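## Task

Find the cardboard boxes sitting on shelf spots labelled lot 451 and lot 434 (the label is on the shelf edge right under each spot, and a lot number may appear at several spots). Bring one box of each lot to the desk so that nothing of either box overhangs the desk edge. All other cardboard boxes must remain on the shelves where they started. A lot that is absent from the storeroom is simply skipped. The robot must finish upright and level; tipping over or ending on a lean counts as failure.

## Robot and tools

Robot: a simulated Hello Robot Stretch 3 with a single arm. It has a two-wheeled base (0.33 m long, 0.34 m wide, rounded back) that pivots about a point between the drive wheels, 0.05 m behind the front edge. A lift slides up a mast, and a telescoping arm reaches out to the robot's RIGHT side. The base cannot drive sideways, so moving the gripper forward or back means driving the base. With the arm pulled in and the wrist folded, a spin sweeps a 0.28 m radius; an unfolded level wrist reaches past that.

Frames: the base frame has its origin on the floor between the drive wheels, x forward, y left, z up, all in metres. hand_pose is reported in it, located where the closed fingertips meet. The odometry frame is the base frame as it was at scene start; base_odometry counts wheel rotation only (slip looks like travel), heading in rad, left positive.

Tool move: one action per call. Either "servos": "reboot" by itself (re-enables servos that shut off; they hold in place), or "base" and/or "joints", optionally with "speeds", "pace", "contact_limits". Also "cameras" (list of head_camera, nav_camera, wrist_camera, or "all"; [] for none; omitted means all) and "blocking".
- base: an object with exactly one key, a relative offset from where the base last reported itself. translate_m: metres straight ahead (negative reverses), range -3 to 3. rotate_rad: spin in place, radians, left positive, range -6.4 to 6.4.
- joints: an object keyed by joint name, each an absolute target (not an offset). lift_m 0 to 1.1 (height); arm_m 0 to 0.52 (extension); wrist_yaw_rad -1.345 to 4.42 (0 = along the arm, positive swings toward the front); wrist_pitch_rad -1.57 to 0.451 (0 level, negative tips fingers down); wrist_roll_rad -2.911 to 2.918 (0 = fingers side by side, level); gripper_m -0.089 to 0.179 (larger opens; the actual tip gap is 0.007 m smaller when almost shut, 0.025 m smaller when fully open); head_pan_rad -3.953 to 1.73 (0 forward, positive left, -1.57 looks down the arm); head_tilt_rad -1.53 to 0.419 (negative looks down). Tolerances for "done": lift/arm/gripper ±0.004, yaw/roll ±0.02, pitch ±0.05, head ±0.1.
- pace: "default" or "max". Default/max top speeds: translate 0.12/0.30 m/s, rotate 0.76/1.90 rad/s, lift 0.11/0.15 m/s, arm 0.14/0.40 m/s. The base is capped at 0.10 m/s and 0.63 rad/s unless lift_m < 0.30, arm_m < 0.03 and wrist_yaw_rad > 2.54. speeds: per-key top speed, up to the max value.
- contact_limits: only for arm_m, lift_m, translate_m, rotate_rad, and only in the same action that commands that motion. arm_m and the base keys take a motor_effort percent (1 to 100) at which the motion halts; for the base, either wheel reaching it trips it. lift_m takes {"down": n, "up": n}, a percent of extra force beyond free motion; below about 12 it may trip in free air. Defaults for lift: 32-47 down, 21-36 up. The base has no contact stop unless you give one.
- blocking: true/omitted waits until everything rests; false returns in about 0.5 s while motion continues. A new move overrides only the targets it names.
An unknown key makes the call invalid; an out-of-range value is refused. A refusal, or an uncommanded stop, cancels the remaining move/wait/finished_scene calls of that reply.

Tool wait: seconds (0 to 10), plus cameras; returns early once moves finish. wait(0) shows an unfinished move under "earlier move".
Tool stop: brakes all running motions; braked ones report "stopped" and may keep pressing.
Tool zoom_image: camera plus region [x0, y0, x1, y1] in pixels of that camera's last full image, at most 504x504.
Tool finished_scene: scene (1 to 3); ends the scene permanently, and the result gives the next task. Scene 1 is practice and may be skipped.

Results: joint_positions, base_status and joint_status (done, moving, off_target, contact_stop, time_out, torque_fault, stopped), on_its_own (uncommanded behaviour; "held at" is a target), motor_effort with peak in brackets, contact_limits line, lidar_m (12 sectors of 30 degrees counter-clockwise from straight ahead, at 0.17 m height, "-" = nothing or closer than 0.15 m), wrist_depth_mm and head_depth_mm (7x7 median depths), base_tilt in degrees, turned_by_wheels vs turned_by_imu (trust the IMU if they differ by more than 0.15), and a pictures line listing image order. head_camera images are rotated a quarter turn counter-clockwise (turn clockwise to view); nav_camera images the opposite. Calibration intrinsics/extrinsics are provided per camera.

Gripping: close to a value below the object width; release by opening at least 0.05 above it. The reading does not confirm a grasp. Over-squeezing triggers easing; resend to re-grip.

Cautions: before folding (wrist_yaw_rad to 3.0) or unfolding, put lift_m in 0.32-0.95, wrist_pitch_rad -0.4, roll near 0; once folded, lift can go to 0.25. With yaw below -0.4 keep pitch at -0.5 or lower. Wrist and head never contact-stop and will fault after prolonged straining; reboot them. A contact-stopped arm or lift goes slack. Pushing on something rigid with the gripper above about 0.45 m, or driving while snagged, can tip the robot; if base_tilt shows a lean, back the gripper off. Avoid drops, releasing moving objects, slams and hard pushes, and disturbing other items. Objects may occasionally be nudged by outside forces.

Each tool is called after "Emit:" by a JSON object that holds its "op" and its "data", one argument or row to a line.

## Session

Emit:
{"op": "move", "data": {
  "joints": {"head_pan_rad": 0, "head_tilt_rad": -0.25}
}}

Emit:
{"op": "move", "data": {
  "joints": {"head_pan_rad": -1.57, "head_tilt_rad": -0.25}
}}

Emit:
{"op": "move", "data": {
  "joints": {"head_pan_rad": 1.57, "head_tilt_rad": -0.25}
}}

Emit:
{"op": "move", "data": {
  "joints": {"head_pan_rad": -3.14, "head_tilt_rad": -0.25}
}}

Scene clock: 0.77 s.
move: done
base_odometry: x=+0.000 y=+0.000 heading=+0.000
turned_by_wheels: +0.000
turned_by_imu: +0.000
base_tilt: forward=-0.3 right=-1.3
lidar_m: 0.73 0.73 0.85 1.53 2.67 1.26 1.01 1.12 1.81 1.63 1.39 0.83
head_depth_mm: 688 717 753 786 825 864 914 / 669 697 730 760 798 834 883 / 655 676 705 737 770 809 849 / 632 656 685 717 750 784 825 / 617 640 665 693 721 755 789 / 601 624 648 672 702 731 764 / 588 606 628 653 681 710 742
base_status: not commanded
joint_positions: lift_m=+0.374 arm_m=+0.001 wrist_yaw_rad=+3.009 wrist_pitch_rad=-0.462 wrist_roll_rad=+0.000 gripper_m=+0.037 head_pan_rad=+0.000 head_tilt_rad=-0.250
joint_status: all done
measured_speeds: all 0
motor_effort: left_wheel=-0.4(0.7) right_wheel=+0.4(1.1) lift_m=+23.1(23.8) arm_m=-4.2(5.1) wrist_yaw_rad=+0.7(1.1) wrist_pitch_rad=+1.9(2.0) wrist_roll_rad=+0.0(0.2) gripper_m=+0.2(0.8) head_pan_rad=-0.3(2.1) head_tilt_rad=-2.6(8.6)
hand_pose: x=+0.0076 y=+0.0712 z=+0.3774 quat_wxyz=(+0.207, +0.697, +0.116, +0.676) (m; base frame)
wrist_depth_mm: - 138 - - - 862 - / - 151 - - - 976 - / - 168 930 - - 947 - / 811 777 204 802 804 792 761 / 699 669 212 661 653 678 671 / 602 592 126 573 129 581 571 / 526 537 288 353 504 508 512
pictures: head_camera (sideways), nav_camera (sideways), wrist_camera
camera_calibration:
head_camera: T_world_to_cam=[[-0.195811, -0.0463004, -0.979548, 1.29165], [0.0436736, 0.997482, -0.0558784, 0.0721524], [0.979669, -0.053722, -0.193296, 0.201158], [0, 0, 0, 1]] pos_world=[0.052701, -0.00136015, 1.30815]
nav_camera: T_world_to_cam=[[0.22147, 0.0170401, 0.975018, -1.22739], [0.0136225, -0.999804, 0.014379, 0.0313268], [0.975072, 0.0100976, -0.221659, 0.235776], [0, 0, 0, 1]] pos_world=[0.0415052, 0.0498547, 1.24854]
wrist_camera: T_world_to_cam=[[0.994963, -0.0965217, -0.0270514, 0.016197], [-0.0806635, -0.610724, -0.787724, 0.37395], [0.0595115, 0.785938, -0.615434, 0.342021], [0, 0, 0, 1]] pos_world=[-0.00630544, -0.0388635, 0.505499]

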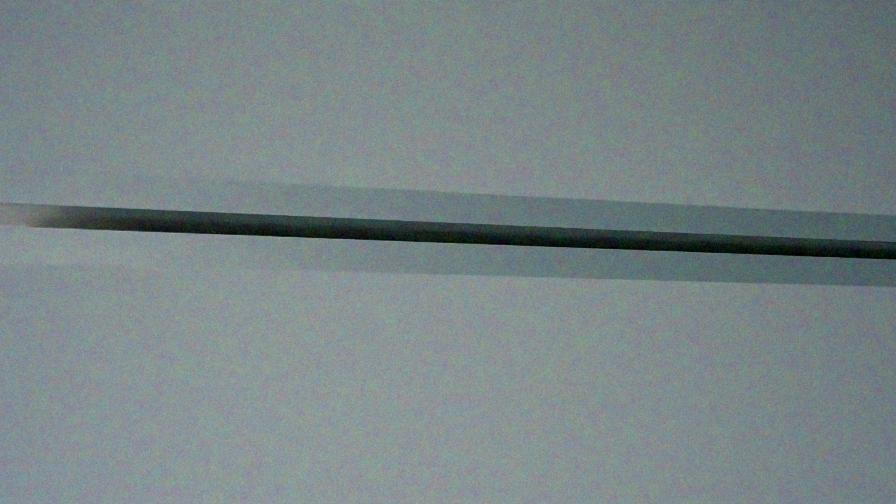

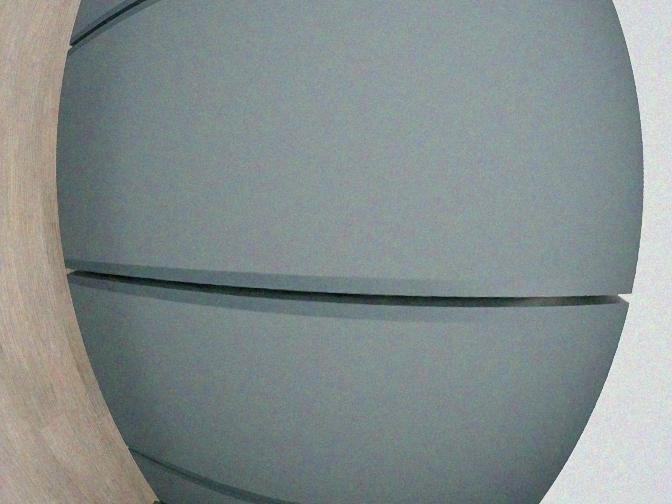

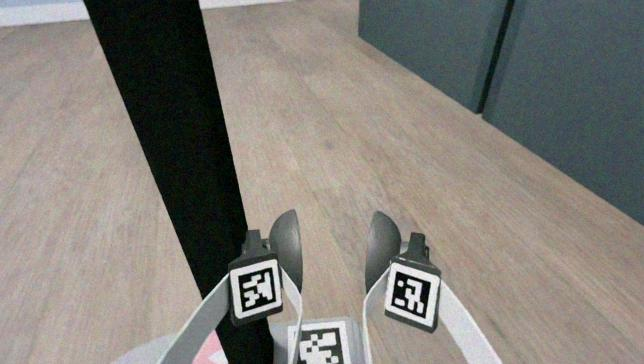

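Scene clock: 2.00 s.
move: done
base_odometry: x=+0.000 y=+0.000 heading=+0.000
turned_by_wheels: +0.000
turned_by_imu: +0.000
base_tilt: forward=-0.4 right=-1.3
lidar_m: 0.72 0.73 0.85 1.53 2.66 1.25 1.01 1.11 1.81 1.63 1.39 0.83
head_depth_mm: 2095 1806 1886 2289 2422 2198 1638 / 2029 2024 2116 2080 2089 2007 1643 / 1943 2028 2123 2186 2271 2036 1620 / 1867 1968 2049 2117 2177 2028 1612 / 1815 1889 1949 1864 1845 1896 1621 / 1685 1824 1873 1937 1915 1919 1608 / 1627 1785 1864 1919 1890 1995 1597
base_status: not commanded
joint_positions: lift_m=+0.374 arm_m=+0.001 wrist_yaw_rad=+3.009 wrist_pitch_rad=-0.462 wrist_roll_rad=+0.000 gripper_m=+0.037 head_pan_rad=-1.607 head_tilt_rad=-0.250
joint_status: all done
measured_speeds: all 0
motor_effort: left_wheel=+0.2(1.0) right_wheel=+0.4(1.2) lift_m=+23.4(24.0) arm_m=-5.9(6.5) wrist_yaw_rad=-0.4(2.1) wrist_pitch_rad=+1.9(2.1) wrist_roll_rad=-0.1(0.3) gripper_m=+0.2(0.8) head_pan_rad=+3.1(6.1) head_tilt_rad=-2.8(6.2)
hand_pose: x=+0.0076 y=+0.0712 z=+0.3774 quat_wxyz=(+0.207, +0.697, +0.116, +0.676) (m; base frame)
wrist_depth_mm: - 139 - - - 854 - / - 150 - - - 974 - / - 167 915 - - 926 - / 836 769 203 800 820 808 762 / 708 679 212 656 657 677 668 / 599 596 126 579 129 589 580 / 530 538 287 355 503 512 507
pictures: head_camera (sideways), nav_camera (sideways), wrist_camera
camera_calibration:
head_camera: T_world_to_cam=[[-0.0391769, 0.19775, -0.979469, 1.29061], [0.995258, -0.0796113, -0.0558816, 0.0663526], [-0.0890274, -0.977014, -0.193693, 0.208207], [0, 0, 0, 1]] pos_world=[0.00306025, -0.046514, 1.30815]
nav_camera: T_world_to_cam=[[0.00901688, -0.222329, 0.97493, -1.226], [-0.999645, 0.0224273, 0.0143599, 0.0375334], [-0.0250577, -0.974714, -0.222048, 0.242325], [0, 0, 0, 1]] pos_world=[0.0546469, -0.0372197, 1.24854]
wrist_camera: T_world_to_cam=[[0.994963, -0.0965217, -0.0270514, 0.016197], [-0.0806635, -0.610724, -0.787724, 0.37395], [0.0595115, 0.785938, -0.615434, 0.342021], [0, 0, 0, 1]] pos_world=[-0.00630544, -0.0388635, 0.505499]

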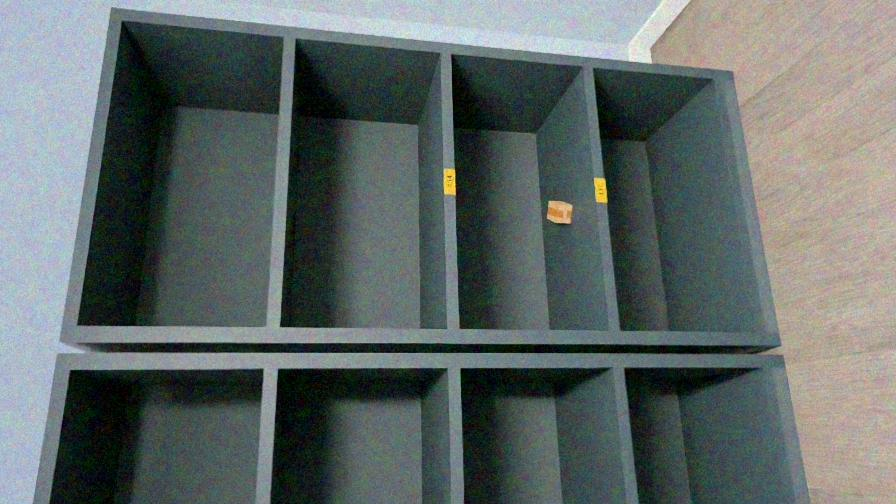

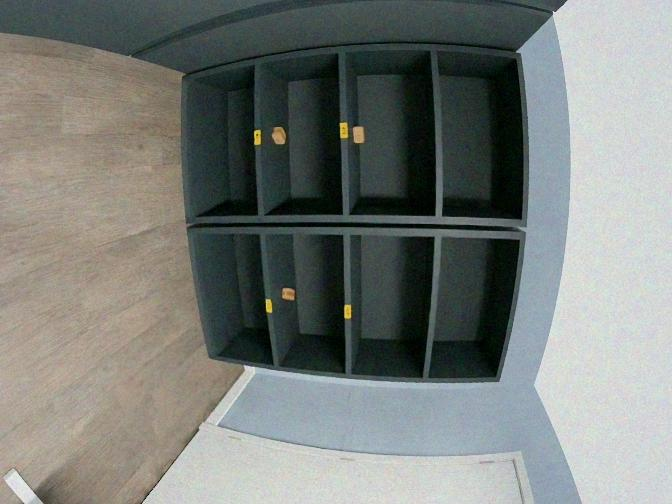

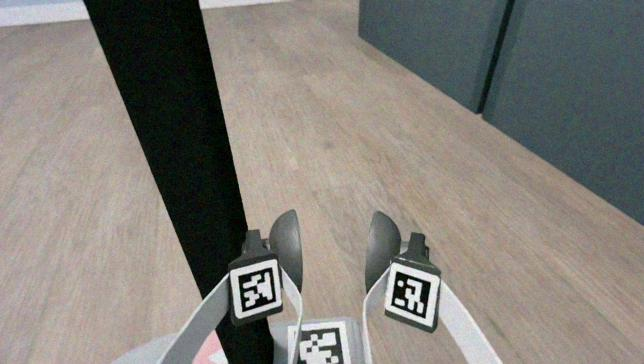

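Scene clock: 4.90 s.
move: done
base_odometry: x=+0.000 y=+0.000 heading=+0.000
turned_by_wheels: +0.000
turned_by_imu: +0.000
base_tilt: forward=-0.3 right=-1.1
lidar_m: 0.73 0.73 0.85 1.53 2.65 1.26 1.01 1.11 1.81 1.63 1.39 0.83
head_depth_mm: 1199 1207 1206 1211 1220 1228 1235 / 2333 1482 1488 1494 1499 1515 1532 / 2505 2584 2684 2794 2863 1975 1638 / 2453 2492 2588 2728 2829 2152 1631 / 2384 2445 2551 2632 2705 2137 1618 / 2323 2366 2463 2588 2672 2129 1599 / 2286 2298 2419 2495 2605 2107 1597
base_status: not commanded
joint_positions: lift_m=+0.374 arm_m=+0.001 wrist_yaw_rad=+3.009 wrist_pitch_rad=-0.462 wrist_roll_rad=+0.000 gripper_m=+0.037 head_pan_rad=+1.578 head_tilt_rad=-0.250
joint_status: all done
measured_speeds: translate_m=+0.000 rotate_rad=+0.000 lift_m=+0.000 arm_m=+0.000 wrist_yaw_rad=+0.000 wrist_pitch_rad=+0.000 wrist_roll_rad=+0.000 head_pan_rad=-0.024 head_tilt_rad=+0.000
motor_effort: left_wheel=-0.2(0.8) right_wheel=+1.0(1.1) lift_m=+23.8(24.2) arm_m=-10.8(11.0) wrist_yaw_rad=-0.7(1.5) wrist_pitch_rad=+1.9(2.0) wrist_roll_rad=-0.2(0.3) gripper_m=+0.5(1.0) head_pan_rad=-3.1(5.3) head_tilt_rad=-2.4(5.7)
hand_pose: x=+0.0076 y=+0.0712 z=+0.3774 quat_wxyz=(+0.207, +0.697, +0.116, +0.676) (m; base frame)
wrist_depth_mm: - 138 - - - 863 - / - 150 - - - 983 - / - 167 929 - - 949 - / 840 772 204 811 803 802 776 / 708 683 211 661 654 679 666 / 600 598 126 574 129 585 582 / 526 537 287 354 500 514 512
pictures: head_camera (sideways), nav_camera (sideways), wrist_camera
camera_calibration:
head_camera: T_world_to_cam=[[0.0477372, -0.195864, -0.979468, 1.29008], [-0.997777, 0.036297, -0.0558878, 0.0784465], [0.0464982, 0.979959, -0.193696, 0.207393], [0, 0, 0, 1]] pos_world=[0.00704392, 0.0465963, 1.30815]
nav_camera: T_world_to_cam=[[-0.0186794, 0.22174, 0.974927, -1.22582], [0.999676, 0.0210012, 0.014377, 0.0253976], [-0.0172867, 0.97488, -0.222061, 0.242347], [0, 0, 0, 1]] pos_world=[-0.0440976, 0.0350208, 1.24854]
wrist_camera: T_world_to_cam=[[0.994963, -0.0965217, -0.0270514, 0.016197], [-0.0806635, -0.610724, -0.787724, 0.37395], [0.0595115, 0.785938, -0.615434, 0.342021], [0, 0, 0, 1]] pos_world=[-0.00630544, -0.0388635, 0.505499]

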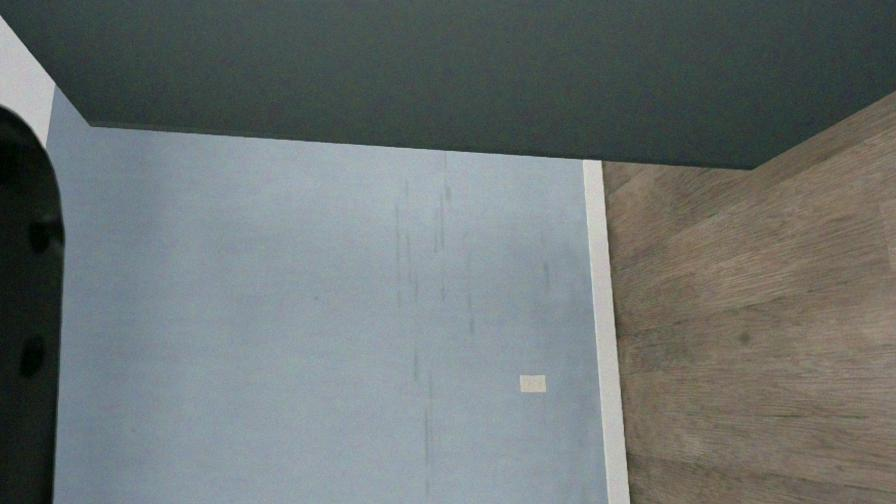

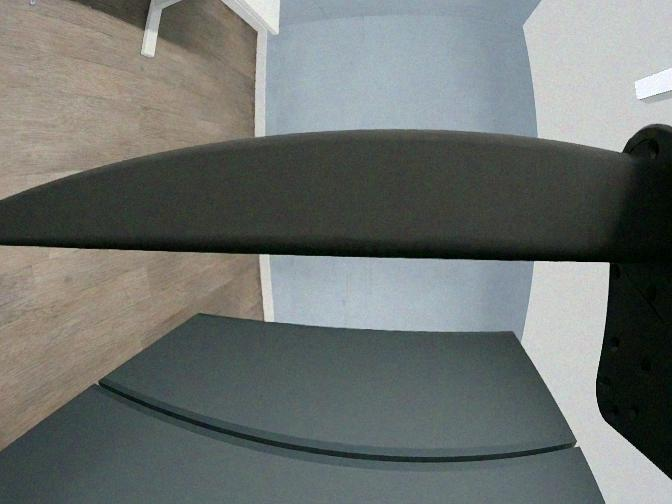

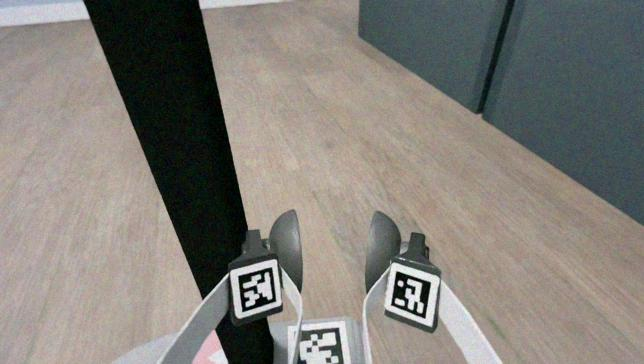

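Scene clock: 8.40 s.
move: done
base_odometry: x=+0.000 y=+0.000 heading=+0.000
turned_by_wheels: +0.000
turned_by_imu: +0.000
base_tilt: forward=-0.3 right=-1.3
lidar_m: 0.72 0.72 0.85 1.53 2.66 1.26 1.01 1.11 1.81 1.62 1.39 0.83
head_depth_mm: 1553 1616 1691 1781 1517 1104 1650 / 1510 1569 1634 1706 1501 1042 1575 / 1460 1522 1590 1654 1495 1037 1576 / 1423 1472 1547 1597 1480 978 1563 / 1381 1433 1494 1552 1460 976 1565 / 1346 1398 1451 1505 1445 969 1460 / 1313 1362 1416 1467 1489 963 1486
base_status: not commanded
joint_positions: lift_m=+0.374 arm_m=+0.001 wrist_yaw_rad=+3.009 wrist_pitch_rad=-0.462 wrist_roll_rad=+0.000 gripper_m=+0.037 head_pan_rad=-3.148 head_tilt_rad=-0.250
joint_status: all done
measured_speeds: translate_m=+0.000 rotate_rad=+0.000 lift_m=+0.000 arm_m=+0.000 wrist_yaw_rad=+0.000 wrist_pitch_rad=+0.000 wrist_roll_rad=+0.000 head_pan_rad=+0.024 head_tilt_rad=+0.000
motor_effort: left_wheel=-0.2(0.8) right_wheel=+0.1(1.1) lift_m=+24.0(24.4) arm_m=-12.3(13.7) wrist_yaw_rad=-0.8(1.8) wrist_pitch_rad=+1.9(2.1) wrist_roll_rad=-0.1(0.3) gripper_m=+0.6(1.1) head_pan_rad=+3.6(5.6) head_tilt_rad=-1.9(6.6)
hand_pose: x=+0.0076 y=+0.0712 z=+0.3774 quat_wxyz=(+0.207, +0.697, +0.116, +0.676) (m; base frame)
wrist_depth_mm: - 139 - - - 850 - / - 150 - - - 959 - / - 167 925 - - 951 - / 832 772 203 820 803 805 758 / 697 666 212 657 661 674 656 / 601 593 126 576 129 580 580 / 521 532 288 354 505 513 507
pictures: head_camera (sideways), nav_camera (sideways), wrist_camera
camera_calibration:
head_camera: T_world_to_cam=[[0.196523, 0.0449677, -0.979468, 1.28917], [-0.0503946, -0.997164, -0.0558915, 0.0727435], [-0.979203, 0.0603438, -0.1937, 0.213627], [0, 0, 0, 1]] pos_world=[-0.0405025, 0.00167502, 1.30815]
nav_camera: T_world_to_cam=[[-0.221972, -0.0155292, 0.974929, -1.22457], [-0.00686773, 0.999873, 0.0143629, 0.0314734], [-0.975029, -0.00350739, -0.222051, 0.248214], [0, 0, 0, 1]] pos_world=[-0.0295891, -0.0496155, 1.24854]
wrist_camera: T_world_to_cam=[[0.994963, -0.0965217, -0.0270514, 0.016197], [-0.0806635, -0.610724, -0.787724, 0.37395], [0.0595115, 0.785938, -0.615434, 0.342021], [0, 0, 0, 1]] pos_world=[-0.00630544, -0.0388635, 0.505499]

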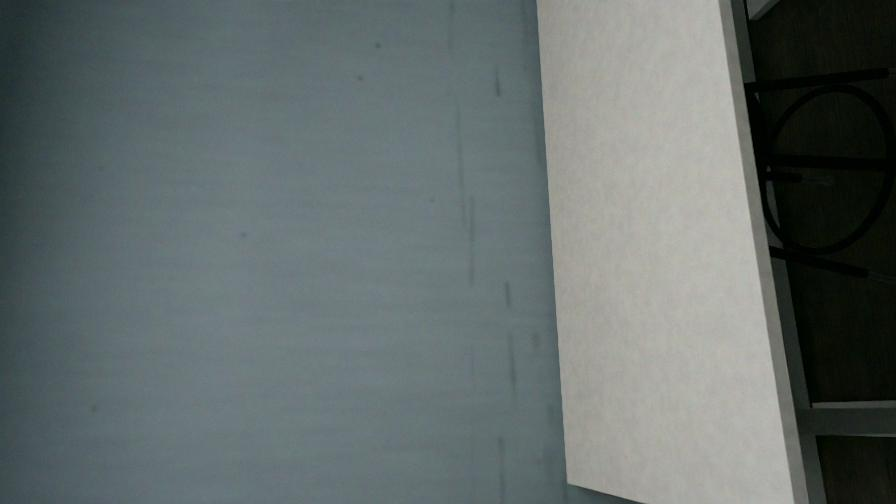

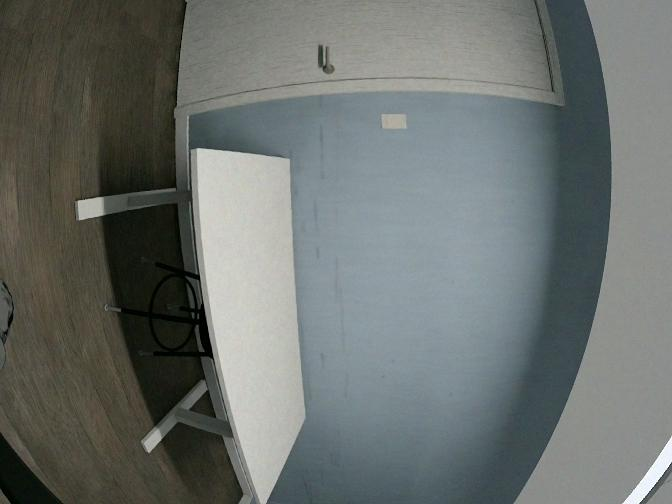

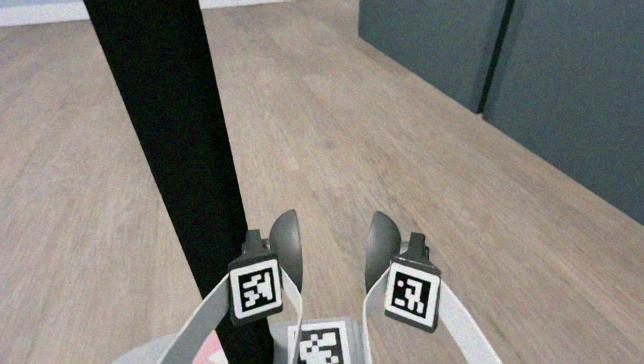

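Emit:
{"op": "move", "data": {
  "joints": {"head_pan_rad": -1.6, "head_tilt_rad": -0.3},
  "cameras": ["head_camera"]
}}

Emit:
{"op": "zoom_image", "data": {
  "camera": "head_camera",
  "region": [380, 100, 680, 300]
}}

Emit:
{"op": "move", "data": {
  "joints": {"head_pan_rad": -1.05, "head_tilt_rad": -0.3},
  "cameras": ["head_camera"]
}}

Emit:
{"op": "zoom_image", "data": {
  "camera": "head_camera",
  "region": [380, 100, 680, 400]
}}

Scene clock: 18.37 s.
move: done
base_odometry: x=+0.000 y=+0.000 heading=+0.000
turned_by_wheels: +0.000
turned_by_imu: +0.000
base_tilt: forward=-0.3 right=-1.1
lidar_m: 0.72 0.73 0.85 1.53 2.66 1.26 1.01 1.11 1.82 1.63 1.39 0.83
head_depth_mm: 1816 1780 1848 1976 2397 2025 1566 / 1929 2040 2126 2130 2153 1997 1557 / 1823 2004 2117 2210 2309 1934 1548 / 1713 1930 2045 2145 2130 1901 1526 / 1495 1543 1635 1709 1778 1834 1549 / 1555 1784 1910 1970 1966 1858 1532 / 1638 1769 1873 1953 1912 1851 1518
base_status: not commanded
joint_positions: lift_m=+0.374 arm_m=+0.001 wrist_yaw_rad=+3.009 wrist_pitch_rad=-0.462 wrist_roll_rad=+0.000 gripper_m=+0.037 head_pan_rad=-1.592 head_tilt_rad=-0.300
joint_status: all done
measured_speeds: translate_m=+0.000 rotate_rad=+0.000 lift_m=+0.000 arm_m=+0.000 wrist_yaw_rad=+0.000 wrist_pitch_rad=+0.000 wrist_roll_rad=+0.000 head_pan_rad=-0.024 head_tilt_rad=+0.000
motor_effort: left_wheel=-0.2(0.8) right_wheel=+0.3(1.2) lift_m=+24.0(25.0) arm_m=-12.6(13.5) wrist_yaw_rad=-0.6(1.5) wrist_pitch_rad=+2.0(2.0) wrist_roll_rad=-0.2(0.4) gripper_m=+0.4(1.0) head_pan_rad=-2.9(5.6) head_tilt_rad=-2.3(6.1)
hand_pose: x=+0.0076 y=+0.0712 z=+0.3774 quat_wxyz=(+0.207, +0.697, +0.116, +0.676) (m; base frame)
wrist_depth_mm: - 138 - - - 851 - / - 150 - - - 971 - / - 167 921 - - 954 - / 838 774 204 819 809 797 756 / 695 675 212 666 654 671 666 / 602 600 126 572 129 578 570 / 527 541 288 353 506 513 506
pictures: head_camera (sideways)
camera_calibration:
head_camera: T_world_to_cam=[[-0.0411149, 0.245994, -0.968399, 1.27616], [0.99641, -0.0616923, -0.0579752, 0.0690279], [-0.0740043, -0.967306, -0.242574, 0.271724], [0, 0, 0, 1]] pos_world=[0.00379758, -0.0468275, 1.30574]

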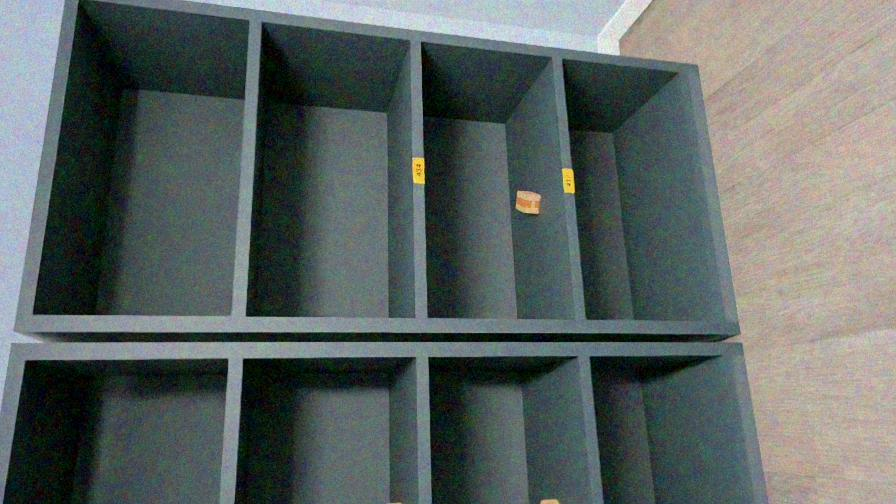

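Scaled by 1.680 from the camera's 896x504 image, which has a finer 1280x720 frame.

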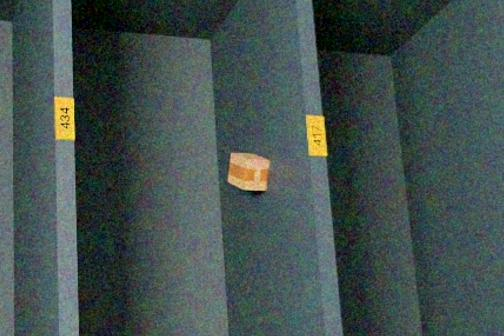

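Scene clock: 19.27 s.
move: done
base_odometry: x=+0.000 y=+0.000 heading=+0.000
turned_by_wheels: +0.000
turned_by_imu: +0.000
base_tilt: forward=-0.3 right=-1.2
lidar_m: 0.73 0.73 0.85 1.52 2.66 1.25 1.01 1.11 1.81 1.63 1.39 0.83
head_depth_mm: 1650 1773 1851 1908 1752 1723 1564 / 1668 1833 1915 1996 2016 1906 1553 / 1695 1894 1973 2066 2139 1892 1547 / 1734 1931 2036 2129 2139 1895 1536 / 1547 1595 1670 1766 1857 1897 1538 / 1290 1335 1392 1450 1509 1588 1504 / 1077 1109 1137 1184 1223 1273 1329
base_status: not commanded
joint_positions: lift_m=+0.374 arm_m=+0.001 wrist_yaw_rad=+3.009 wrist_pitch_rad=-0.462 wrist_roll_rad=+0.000 gripper_m=+0.037 head_pan_rad=-1.037 head_tilt_rad=-0.300
joint_status: all done
measured_speeds: all 0
motor_effort: left_wheel=-0.4(0.7) right_wheel=-0.4(1.3) lift_m=+25.0(25.0) arm_m=-12.5(13.3) wrist_yaw_rad=-1.2(1.7) wrist_pitch_rad=+1.9(2.1) wrist_roll_rad=+0.2(0.3) gripper_m=+0.4(0.8) head_pan_rad=+1.1(4.7) head_tilt_rad=-3.0(6.2)
hand_pose: x=+0.0076 y=+0.0712 z=+0.3774 quat_wxyz=(+0.207, +0.697, +0.116, +0.676) (m; base frame)
wrist_depth_mm: - 139 - - - 870 - / - 151 - - - 968 - / - 167 923 - - 943 - / 839 781 203 807 807 805 755 / 704 663 211 664 649 666 663 / 605 595 126 575 129 583 574 / 532 532 287 354 504 511 509
pictures: head_camera (sideways)
camera_calibration:
head_camera: T_world_to_cam=[[-0.164603, 0.187382, -0.968398, 1.27691], [0.87928, 0.472763, -0.0579768, 0.0697634], [0.446959, -0.861036, -0.242579, 0.268557], [0, 0, 0, 1]] pos_world=[0.0288065, -0.0410135, 1.30574]

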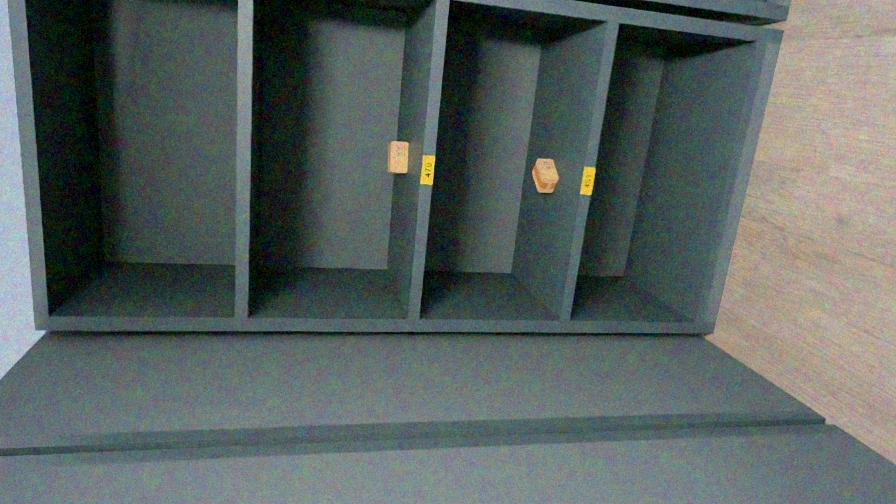

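Scaled by 1.680 from the camera's 896x504 image, which has a finer 1280x720 frame.

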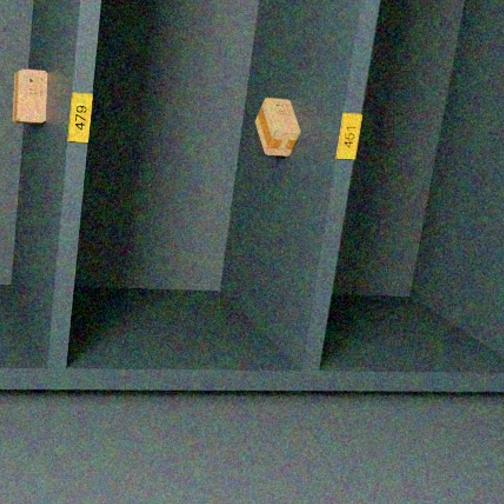

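Emit:
{"op": "move", "data": {
  "base": {"rotate_rad": -1.146},
  "cameras": []
}}

Emit:
{"op": "move", "data": {
  "base": {"translate_m": 1.03},
  "cameras": []
}}

Emit:
{"op": "move", "data": {
  "base": {"rotate_rad": 1.38},
  "joints": {"head_pan_rad": -1.57, "head_tilt_rad": -0.6}
}}

Emit:
{"op": "zoom_image", "data": {
  "camera": "head_camera",
  "region": [380, 100, 680, 400]
}}

Scene clock: 62.03 s.
move: done
base_odometry: x=+0.000 y=+0.000 heading=-1.146
turned_by_wheels: -1.146
turned_by_imu: -1.126
base_tilt: forward=-0.3 right=-1.1
lidar_m: 1.63 0.87 0.73 0.73 0.82 1.33 2.66 1.26 1.01 1.11 1.73 1.63
head_depth_mm: 1405 1447 1495 1547 1604 1667 1550 / 1506 1561 1609 1671 1736 1801 1559 / 1630 1708 1754 1827 1901 1924 1551 / 1777 1840 1921 2020 2102 1998 1542 / 1969 2058 2154 2262 2387 1992 1530 / 2140 2227 2339 2457 2513 1970 1522 / 1762 1801 1934 2019 2100 1927 1521
base_status: done
joint_positions: lift_m=+0.374 arm_m=+0.001 wrist_yaw_rad=+3.009 wrist_pitch_rad=-0.462 wrist_roll_rad=+0.000 gripper_m=+0.037 head_pan_rad=-1.050 head_tilt_rad=-0.300
joint_status: not commanded
measured_speeds: all 0
motor_effort: left_wheel=+8.4(11.8) right_wheel=-10.3(13.1) lift_m=+25.1(25.7) arm_m=-12.8(13.4) wrist_yaw_rad=-0.5(2.1) wrist_pitch_rad=+1.9(2.1) wrist_roll_rad=+0.1(0.3) gripper_m=+0.5(0.9) head_pan_rad=-2.9(4.1) head_tilt_rad=-1.2(2.6)
hand_pose: x=+0.0076 y=+0.0712 z=+0.3774 quat_wxyz=(+0.207, +0.697, +0.116, +0.676) (m; base frame)
wrist_depth_mm: - 138 - - - - - / - 150 161 - - - - / 952 166 177 - 844 - - / 826 770 204 805 803 788 792 / 701 677 211 671 660 672 669 / 601 599 126 574 129 584 577 / 525 536 287 352 504 518 511
pictures: none
No camera images: "cameras" was empty.

Scene clock: 73.47 s.
move: done
base_odometry: x=+0.425 y=-0.938 heading=-1.145
turned_by_wheels: +0.000
turned_by_imu: +0.000
base_tilt: forward=-0.3 right=-1.1
lidar_m: 1.02 0.62 0.52 0.52 0.58 0.95 3.62 1.64 1.75 1.46 0.74 0.72
head_depth_mm: 1252 1629 1694 1788 1832 1875 1565 / 1283 1308 1371 1414 1511 1608 1550 / 1373 1408 1488 1489 1582 1618 1458 / 1379 1385 1537 1294 1619 1245 1447 / 1244 1122 1371 1277 1464 1182 1317 / 635 664 698 735 765 805 855 / 587 613 646 679 706 770 822
base_status: done
joint_positions: lift_m=+0.374 arm_m=+0.001 wrist_yaw_rad=+3.009 wrist_pitch_rad=-0.462 wrist_roll_rad=+0.000 gripper_m=+0.037 head_pan_rad=-1.050 head_tilt_rad=-0.300
joint_status: not commanded
measured_speeds: all 0
motor_effort: left_wheel=+7.9(12.7) right_wheel=+0.4(10.8) lift_m=+26.1(26.9) arm_m=-12.1(13.5) wrist_yaw_rad=-0.7(1.9) wrist_pitch_rad=+1.9(2.1) wrist_roll_rad=-0.1(0.4) gripper_m=+0.1(1.1) head_pan_rad=-2.0(3.5) head_tilt_rad=+1.0(2.2)
hand_pose: x=+0.0076 y=+0.0712 z=+0.3774 quat_wxyz=(+0.207, +0.697, +0.116, +0.676) (m; base frame)
wrist_depth_mm: - 138 - - - 503 - / - 151 161 - - 548 - / - 167 175 - - 615 - / 799 190 192 - 680 - - / 703 680 211 660 652 677 671 / 598 589 126 575 129 573 576 / 528 541 288 356 504 513 512
pictures: none
No camera images: "cameras" was empty.

Scene clock: 76.77 s.
move: done
base_odometry: x=+0.425 y=-0.938 heading=+0.234
turned_by_wheels: +1.380
turned_by_imu: +1.358
base_tilt: forward=-0.3 right=-1.2
lidar_m: 0.52 0.54 0.73 2.03 1.81 1.64 1.74 1.45 0.72 1.07 0.74 0.55
head_depth_mm: 873 946 920 913 1003 940 1107 / 869 960 903 1201 1103 963 1162 / 869 960 893 1197 1094 955 1164 / 872 958 825 1195 1081 947 1156 / 869 956 813 1196 1036 947 1146 / 870 957 854 1195 1066 941 1144 / 873 953 844 1191 1063 1255 1141
base_status: done
joint_positions: lift_m=+0.374 arm_m=+0.001 wrist_yaw_rad=+3.009 wrist_pitch_rad=-0.462 wrist_roll_rad=+0.000 gripper_m=+0.037 head_pan_rad=-1.571 head_tilt_rad=-0.602
joint_status: all done
measured_speeds: all 0
motor_effort: left_wheel=-8.4(13.1) right_wheel=+8.9(12.3) lift_m=+26.6(27.2) arm_m=-13.2(13.5) wrist_yaw_rad=+0.6(2.1) wrist_pitch_rad=+1.9(2.1) wrist_roll_rad=-0.2(0.3) gripper_m=+0.8(0.9) head_pan_rad=+3.4(4.5) head_tilt_rad=+3.5(9.3)
hand_pose: x=+0.0076 y=+0.0712 z=+0.3774 quat_wxyz=(+0.207, +0.697, +0.116, +0.676) (m; base frame)
wrist_depth_mm: - 138 - - - - - / - 151 - - - - - / - 167 918 - - 937 - / 840 769 203 807 806 794 - / 694 662 212 662 652 672 646 / 604 598 126 572 129 581 573 / 527 539 288 355 506 515 509
pictures: head_camera (sideways), nav_camera (sideways), wrist_camera
camera_calibration:
head_camera: T_world_to_cam=[[-0.0463353, 0.522139, -0.851601, 1.12375], [0.997486, -0.0215787, -0.0675034, 0.0814436], [-0.0536226, -0.852587, -0.519827, 0.632377], [0, 0, 0, 1]] pos_world=[0.00474003, -0.045839, 1.29121]
nav_camera: T_world_to_cam=[[0.0171296, -0.544662, 0.83848, -1.04798], [-0.999801, -0.0178834, 0.00880854, 0.0447655], [0.0101972, -0.838465, -0.544861, 0.66223], [0, 0, 0, 1]] pos_world=[0.0559553, -0.0147395, 1.23914]
wrist_camera: T_world_to_cam=[[0.994963, -0.0965217, -0.0270514, 0.016197], [-0.0806635, -0.610724, -0.787724, 0.37395], [0.0595115, 0.785938, -0.615434, 0.342021], [0, 0, 0, 1]] pos_world=[-0.00630544, -0.0388635, 0.505499]

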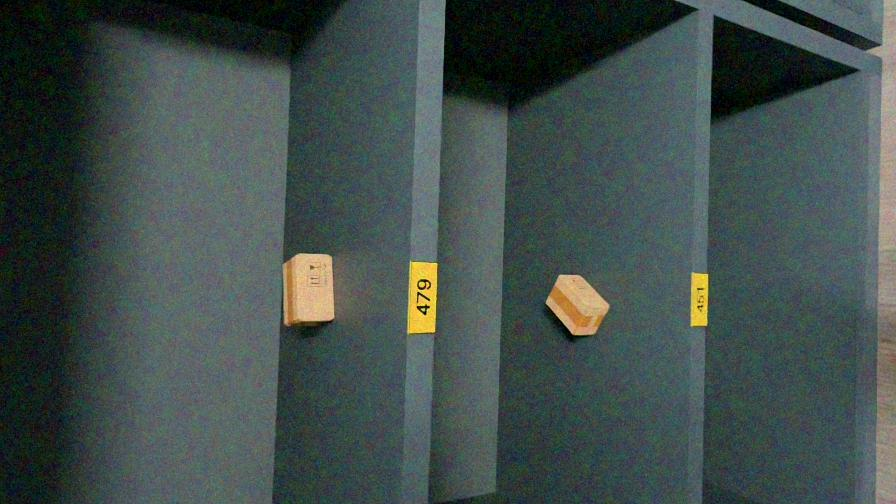

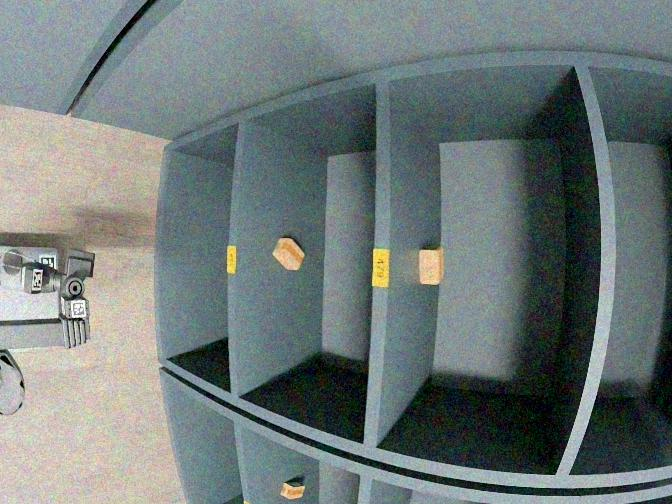

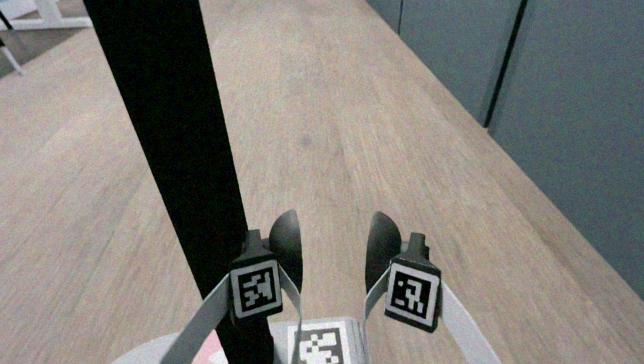

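Scaled by 1.680 from the camera's 896x504 image, which has a finer 1280x720 frame.

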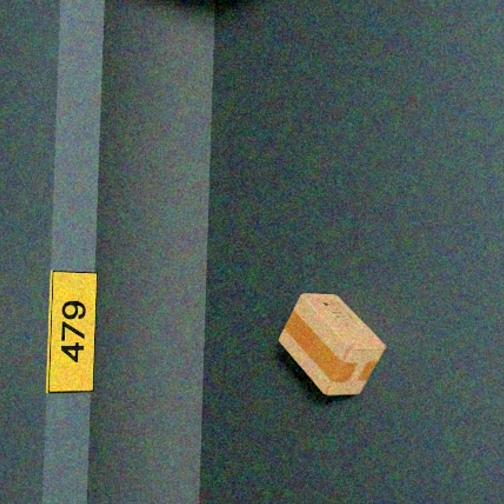

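Emit:
{"op": "zoom_image", "data": {
  "camera": "head_camera",
  "region": [670, 260, 730, 340]
}}

Emit:
{"op": "zoom_image", "data": {
  "camera": "head_camera",
  "region": [520, 250, 640, 350]
}}

Scaled by 6.300 from the camera's 896x504 image, which has a finer 1280x720 frame.

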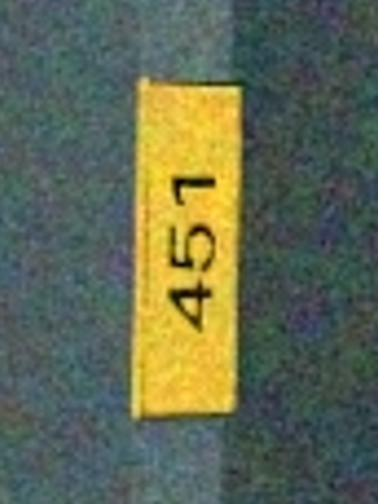

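Scaled by 4.200 from the camera's 896x504 image, which has a finer 1280x720 frame.

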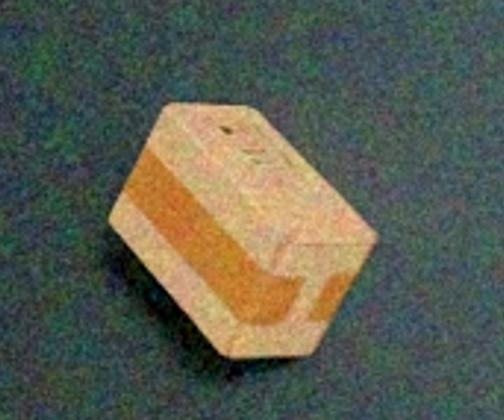

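Emit:
{"op": "move", "data": {
  "base": {"rotate_rad": -0.664},
  "joints": {"lift_m": 0.6},
  "cameras": []
}}

Emit:
{"op": "move", "data": {
  "base": {"translate_m": 0.21},
  "cameras": []
}}

Emit:
{"op": "move", "data": {
  "base": {"rotate_rad": 0.664},
  "cameras": []
}}

Emit:
{"op": "move", "data": {
  "joints": {"wrist_yaw_rad": 0, "gripper_m": 0.179},
  "cameras": []
}}

Emit:
{"op": "move", "data": {
  "joints": {"wrist_pitch_rad": -0.55},
  "cameras": []
}}

Emit:
{"op": "move", "data": {
  "joints": {"wrist_yaw_rad": -0.61, "lift_m": 0.63}
}}

Scene clock: 131.83 s.
move: done
base_odometry: x=+0.425 y=-0.938 heading=-0.429
turned_by_wheels: -0.664
turned_by_imu: -0.653
base_tilt: forward=-0.2 right=-1.3
lidar_m: 0.57 0.52 0.53 0.66 1.35 2.57 1.64 1.74 1.45 0.72 0.99 0.77
head_depth_mm: 1292 1353 1427 1504 1695 1507 1249 / 1305 1438 1180 1481 1699 1482 1246 / 1200 1314 1056 1468 1575 1434 1227 / 635 699 827 1329 1088 1361 1217 / 593 656 725 825 955 1110 1198 / 661 746 800 962 1040 1268 1161 / 793 914 851 1162 1062 903 1145
base_status: done
joint_positions: lift_m=+0.600 arm_m=+0.001 wrist_yaw_rad=+3.009 wrist_pitch_rad=-0.462 wrist_roll_rad=+0.000 gripper_m=+0.037 head_pan_rad=-1.570 head_tilt_rad=-0.600
joint_status: all done
measured_speeds: all 0
motor_effort: left_wheel=+8.3(11.5) right_wheel=-11.0(13.3) lift_m=+29.4(33.8) arm_m=-12.6(13.6) wrist_yaw_rad=+0.6(1.5) wrist_pitch_rad=+2.0(2.1) wrist_roll_rad=-0.2(0.3) gripper_m=+0.6(0.8) head_pan_rad=+2.8(3.9) head_tilt_rad=+3.1(4.1)
hand_pose: x=+0.0076 y=+0.0712 z=+0.6029 quat_wxyz=(+0.207, +0.697, +0.116, +0.676) (m; base frame)
wrist_depth_mm: - 139 - - - - - / - 151 - - - - - / - 167 - - - - - / - - 204 - - - - / - - 212 963 152 - - / 852 875 126 827 126 - - / 766 759 286 751 727 726 -
pictures: none
No camera images: "cameras" was empty.

Scene clock: 135.07 s.
move: done
base_odometry: x=+0.616 y=-1.026 heading=-0.429
turned_by_wheels: +0.000
turned_by_imu: +0.000
base_tilt: forward=-0.3 right=-1.2
lidar_m: 0.39 0.36 0.36 0.45 0.92 2.33 1.85 1.91 1.56 0.73 0.94 0.57
head_depth_mm: 1223 1410 1010 1502 1640 1497 1243 / 592 653 746 1290 1197 1434 1239 / 642 693 740 818 943 1123 1204 / 725 788 821 925 1022 1156 1182 / 826 915 871 676 1077 887 1152 / 842 916 860 604 1077 858 1122 / 792 854 848 570 1059 855 770
base_status: done
joint_positions: lift_m=+0.600 arm_m=+0.001 wrist_yaw_rad=+3.009 wrist_pitch_rad=-0.462 wrist_roll_rad=+0.000 gripper_m=+0.037 head_pan_rad=-1.570 head_tilt_rad=-0.600
joint_status: not commanded
measured_speeds: all 0
motor_effort: left_wheel=+6.6(11.6) right_wheel=+2.5(10.1) lift_m=+23.4(29.7) arm_m=-11.8(13.2) wrist_yaw_rad=-1.0(1.5) wrist_pitch_rad=+1.9(2.1) wrist_roll_rad=-0.1(0.3) gripper_m=+0.6(1.1) head_pan_rad=+2.3(3.6) head_tilt_rad=+1.5(3.2)
hand_pose: x=+0.0076 y=+0.0712 z=+0.6029 quat_wxyz=(+0.207, +0.697, +0.116, +0.676) (m; base frame)
wrist_depth_mm: - 139 - - - - - / - 151 161 - - - 296 / - 168 175 - - - - / - - 197 - - - - / - - 212 152 152 - - / 864 860 126 826 126 - 376 / 759 756 286 750 716 - 416
pictures: none
No camera images: "cameras" was empty.

Scene clock: 137.23 s.
move: done
base_odometry: x=+0.616 y=-1.026 heading=+0.234
turned_by_wheels: +0.664
turned_by_imu: +0.653
base_tilt: forward=-0.3 right=-0.9
lidar_m: 0.36 0.37 0.51 1.38 2.40 1.84 1.91 0.73 0.77 0.94 0.51 0.37
head_depth_mm: 763 837 888 603 1111 887 1122 / 763 837 893 597 1105 878 1116 / 765 835 887 590 1096 879 1112 / 764 839 888 586 1085 872 1098 / 761 837 875 580 1081 863 1098 / 765 838 859 574 1075 862 1093 / 752 815 798 569 901 834 941
base_status: done
joint_positions: lift_m=+0.600 arm_m=+0.001 wrist_yaw_rad=+3.009 wrist_pitch_rad=-0.462 wrist_roll_rad=+0.000 gripper_m=+0.037 head_pan_rad=-1.570 head_tilt_rad=-0.600
joint_status: not commanded
measured_speeds: all 0
motor_effort: left_wheel=-8.6(13.0) right_wheel=+9.8(11.7) lift_m=+24.9(25.2) arm_m=-12.7(13.5) wrist_yaw_rad=-0.2(1.6) wrist_pitch_rad=+2.1(2.1) wrist_roll_rad=-0.1(0.3) gripper_m=+0.2(0.8) head_pan_rad=+2.2(3.4) head_tilt_rad=+1.1(2.7)
hand_pose: x=+0.0076 y=+0.0712 z=+0.6029 quat_wxyz=(+0.207, +0.697, +0.116, +0.676) (m; base frame)
wrist_depth_mm: - 138 - - - - - / - 151 - - - - - / - 167 - - - - - / - - 203 - - - - / - - 211 955 921 - - / 865 850 126 827 129 - - / 763 758 286 742 729 - -
pictures: none
No camera images: "cameras" was empty.

Scene clock: 139.73 s.
move: done
base_odometry: x=+0.616 y=-1.026 heading=+0.234
turned_by_wheels: +0.000
turned_by_imu: +0.000
base_tilt: forward=-0.3 right=-1.3
lidar_m: 0.36 0.37 0.51 1.38 2.40 1.85 1.90 0.73 0.77 0.94 0.51 0.37
head_depth_mm: 765 839 889 604 1112 888 1122 / 764 839 890 598 1099 882 1122 / 762 838 891 592 1095 872 1105 / 762 840 891 587 1087 871 1104 / 761 834 871 580 1075 862 1102 / 762 838 862 573 1077 862 1094 / 752 813 795 569 898 831 944
base_status: not commanded
joint_positions: lift_m=+0.600 arm_m=+0.001 wrist_yaw_rad=+0.003 wrist_pitch_rad=-0.462 wrist_roll_rad=+0.000 gripper_m=+0.179 head_pan_rad=-1.570 head_tilt_rad=-0.600
joint_status: all done
measured_speeds: all 0
motor_effort: left_wheel=-9.2(9.4) right_wheel=+9.4(9.8) lift_m=+26.6(26.8) arm_m=-12.6(13.7) wrist_yaw_rad=-2.7(6.1) wrist_pitch_rad=+1.9(2.1) wrist_roll_rad=-0.1(0.4) gripper_m=+0.4(84.5) head_pan_rad=+2.0(3.5) head_tilt_rad=+0.6(1.7)
hand_pose: x=-0.0208 y=-0.3642 z=+0.6029 quat_wxyz=(+0.689, +0.163, -0.688, -0.161) (m; base frame)
wrist_depth_mm: - - - - - - - / - - - - 431 - - / - - - - - - - / 326 324 319 317 314 312 311 / - 142 - - - 314 309 / - 126 - - - - - / - - - - - - 105
pictures: none
No camera images: "cameras" was empty.

Scene clock: 140.50 s.
move: done
base_odometry: x=+0.616 y=-1.026 heading=+0.234
turned_by_wheels: +0.000
turned_by_imu: +0.000
base_tilt: forward=-0.4 right=-1.1
lidar_m: 0.36 0.37 0.51 1.38 2.39 1.84 1.91 0.73 0.77 0.94 0.51 0.37
head_depth_mm: 765 840 893 603 1117 887 1125 / 764 840 892 597 1097 878 1115 / 764 838 889 591 1099 874 1112 / 761 840 889 585 1091 872 1098 / 762 835 874 581 1085 869 1103 / 760 837 864 575 1074 861 1098 / 751 813 792 569 899 833 945
base_status: not commanded
joint_positions: lift_m=+0.600 arm_m=+0.001 wrist_yaw_rad=+0.003 wrist_pitch_rad=-0.560 wrist_roll_rad=+0.000 gripper_m=+0.179 head_pan_rad=-1.570 head_tilt_rad=-0.600
joint_status: all done
measured_speeds: all 0
motor_effort: left_wheel=-8.8(9.4) right_wheel=+8.4(9.8) lift_m=+27.1(27.2) arm_m=-12.1(12.8) wrist_yaw_rad=-3.3(4.3) wrist_pitch_rad=+1.5(3.4) wrist_roll_rad=+0.3(0.3) gripper_m=+0.7(1.2) head_pan_rad=+2.1(2.6) head_tilt_rad=+0.0(1.2)
hand_pose: x=-0.0209 y=-0.3498 z=+0.5822 quat_wxyz=(+0.680, +0.197, -0.679, -0.195) (m; base frame)
wrist_depth_mm: - - - - 407 - - / - - - - - - - / 316 314 312 317 313 311 308 / - 325 324 318 - 309 306 / 417 142 - - - - - / - 126 - - - - - / - - - - - - 105
pictures: none
No camera images: "cameras" was empty.

Scene clock: 141.73 s.
move: done
base_odometry: x=+0.616 y=-1.026 heading=+0.234
turned_by_wheels: +0.000
turned_by_imu: +0.000
base_tilt: forward=-0.5 right=-1.3
lidar_m: 0.36 0.37 0.50 1.38 2.40 1.84 1.91 0.73 0.77 0.94 0.51 0.37
head_depth_mm: 766 838 892 604 1115 886 1127 / 764 839 887 599 1103 883 1115 / 762 837 889 591 1093 881 1110 / 762 836 886 585 1086 872 1081 / 762 837 874 579 1084 864 1103 / 763 837 861 576 1071 863 1095 / 754 813 794 570 904 835 944
base_status: not commanded
joint_positions: lift_m=+0.630 arm_m=+0.001 wrist_yaw_rad=-0.607 wrist_pitch_rad=-0.561 wrist_roll_rad=+0.000 gripper_m=+0.179 head_pan_rad=-1.570 head_tilt_rad=-0.600
joint_status: all done
measured_speeds: all 0
motor_effort: left_wheel=-8.7(9.4) right_wheel=+9.4(10.5) lift_m=+30.4(33.6) arm_m=-11.5(12.9) wrist_yaw_rad=-4.1(6.0) wrist_pitch_rad=+1.5(1.7) wrist_roll_rad=+0.0(0.3) gripper_m=+0.6(1.1) head_pan_rad=+2.2(2.5) head_tilt_rad=-0.3(1.1)
hand_pose: x=-0.1379 y=-0.3131 z=+0.6120 quat_wxyz=(+0.590, -0.016, -0.707, -0.390) (m; base frame)
wrist_depth_mm: - 439 - - - - - / - 397 - - - 547 - / - - - - - - - / 319 316 - - - 720 - / 283 147 - - 815 883 917 / - 126 - - 789 816 798 / - - - 722 723 721 105
pictures: head_camera (sideways), nav_camera (sideways), wrist_camera
camera_calibration:
head_camera: T_world_to_cam=[[-0.046811, 0.519775, -0.85302, 1.12557], [0.997501, -0.020912, -0.067482, 0.0813529], [-0.0529138, -0.854047, -0.517497, 0.629347], [0, 0, 0, 1]] pos_world=[0.0048406, -0.0458498, 1.29131]
nav_camera: T_world_to_cam=[[0.0175731, -0.542274, 0.840018, -1.05004], [-0.999786, -0.0186845, 0.00885365, 0.0447979], [0.0108942, -0.839994, -0.542487, 0.659193], [0, 0, 0, 1]] pos_world=[0.0560593, -0.0148517, 1.23926]
wrist_camera: T_world_to_cam=[[-0.839253, 0.54289, -0.0304229, 0.0795166], [0.393628, 0.568005, -0.722791, 0.707063], [-0.375116, -0.61858, -0.690396, 0.343261], [0, 0, 0, 1]] pos_world=[-0.0828226, -0.23245, 0.750464]

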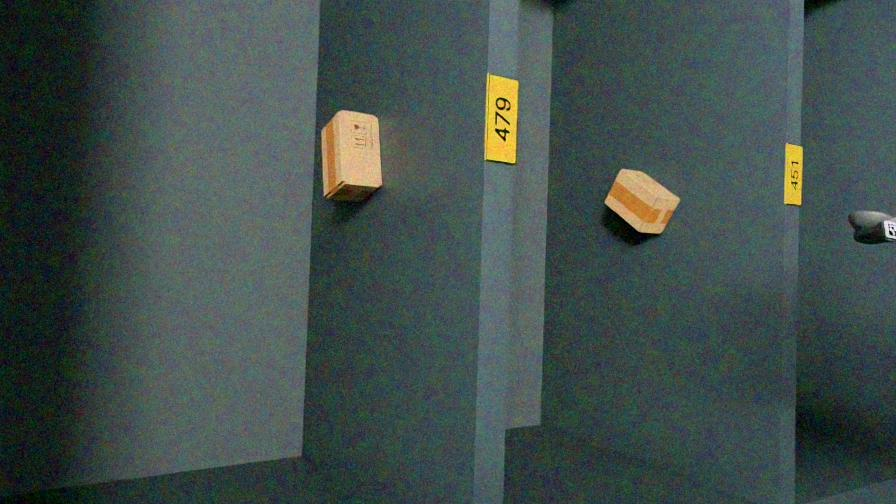

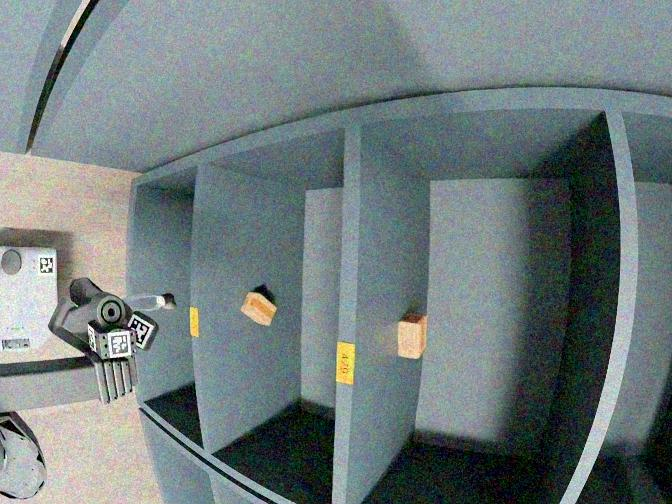

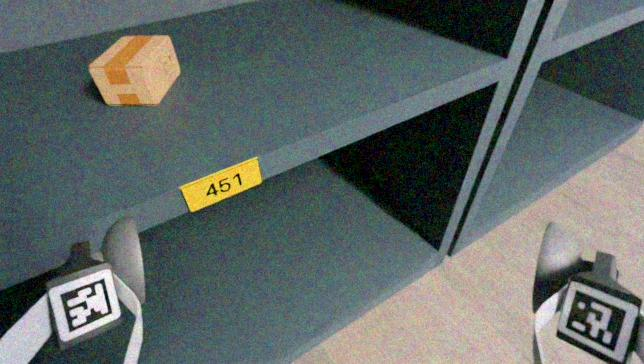

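Emit:
{"op": "move", "data": {
  "base": {"translate_m": 0.096},
  "cameras": []
}}

Emit:
{"op": "move", "data": {
  "joints": {"arm_m": 0.25},
  "contact_limits": {"arm_m": 30},
  "cameras": ["wrist_camera"]
}}

Scene clock: 190.47 s.
move: done
base_odometry: x=+0.709 y=-1.003 heading=+0.234
turned_by_wheels: +0.000
turned_by_imu: +0.000
base_tilt: forward=-0.4 right=-1.3
lidar_m: 0.26 0.27 0.37 1.00 2.89 1.92 2.00 0.80 0.90 0.76 0.37 0.27
head_depth_mm: 765 838 889 605 1111 884 1121 / 766 837 889 598 1101 882 1123 / 763 842 890 593 1095 877 1113 / 764 836 886 585 1087 869 1080 / 762 840 877 580 1077 862 1102 / 752 815 791 575 944 837 917 / 552 561 573 546 618 723 806
base_status: done
joint_positions: lift_m=+0.630 arm_m=+0.001 wrist_yaw_rad=-0.607 wrist_pitch_rad=-0.561 wrist_roll_rad=+0.000 gripper_m=+0.179 head_pan_rad=-1.570 head_tilt_rad=-0.600
joint_status: not commanded
measured_speeds: all 0
motor_effort: left_wheel=+0.3(7.1) right_wheel=+11.3(13.7) lift_m=+28.6(31.4) arm_m=-11.6(12.0) wrist_yaw_rad=-2.1(4.5) wrist_pitch_rad=+1.7(1.7) wrist_roll_rad=+0.0(0.3) gripper_m=+0.5(1.0) head_pan_rad=+1.4(2.4) head_tilt_rad=-1.6(2.3)
hand_pose: x=-0.1380 y=-0.3131 z=+0.6120 quat_wxyz=(+0.590, -0.016, -0.707, -0.390) (m; base frame)
wrist_depth_mm: - - 437 - - - - / - - 436 - - 558 - / - - - - - 690 - / 320 317 327 - 942 770 - / 282 147 - - - 884 914 / - 126 - - 799 810 800 / - - - 726 729 709 105
pictures: none
No camera images: "cameras" was empty.

Scene clock: 193.53 s.
move: done
base_odometry: x=+0.709 y=-1.003 heading=+0.234
turned_by_wheels: +0.000
turned_by_imu: +0.000
base_tilt: forward=-0.4 right=-1.3
lidar_m: 0.26 0.27 0.37 1.01 2.88 1.92 2.00 0.81 0.91 0.76 0.37 0.27
head_depth_mm: 764 841 891 604 1107 887 1120 / 764 838 887 598 1106 858 441 / 766 837 893 592 1095 531 790 / 761 839 883 586 1091 539 1082 / 761 838 873 581 1079 866 1099 / 753 814 791 574 945 836 920 / 551 562 572 547 620 722 805
base_status: not commanded
joint_positions: lift_m=+0.630 arm_m=+0.250 wrist_yaw_rad=-0.607 wrist_pitch_rad=-0.561 wrist_roll_rad=+0.000 gripper_m=+0.179 head_pan_rad=-1.570 head_tilt_rad=-0.600
joint_status: all done
measured_speeds: all 0
motor_effort: left_wheel=-0.1(0.5) right_wheel=+10.9(11.2) lift_m=+25.1(28.7) arm_m=+13.2(15.6) wrist_yaw_rad=-2.9(4.7) wrist_pitch_rad=+1.7(1.8) wrist_roll_rad=-0.1(0.3) gripper_m=+0.7(1.2) head_pan_rad=+0.8(1.9) head_tilt_rad=-2.1(3.0)
contact_limits: arm_m 30 (drawing in: default 31, maximum 55; extending or still: default 40, maximum 69)
hand_pose: x=-0.1380 y=-0.5625 z=+0.6119 quat_wxyz=(+0.590, -0.016, -0.707, -0.390) (m; base frame)
wrist_depth_mm: - - - - - - - / - - - - - - - / - - - 283 - - - / 317 308 306 288 309 307 304 / 275 266 272 270 267 265 271 / - 228 239 237 236 235 812 / 206 210 212 212 211 210 105
pictures: wrist_camera
camera_calibration:
wrist_camera: T_world_to_cam=[[-0.839025, 0.543245, -0.03038, 0.215068], [0.393935, 0.56801, -0.72262, 0.848551], [-0.375303, -0.618264, -0.690578, 0.189191], [0, 0, 0, 1]] pos_world=[-0.0828227, -0.48185, 0.750364]

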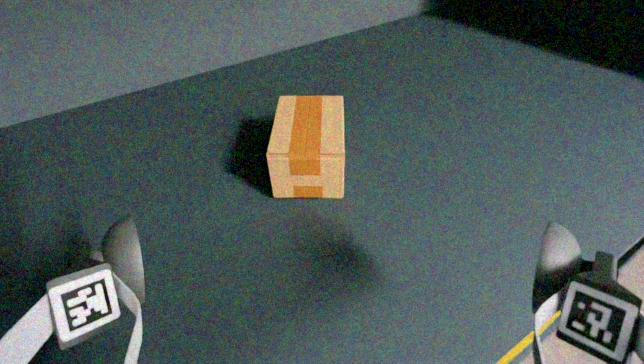

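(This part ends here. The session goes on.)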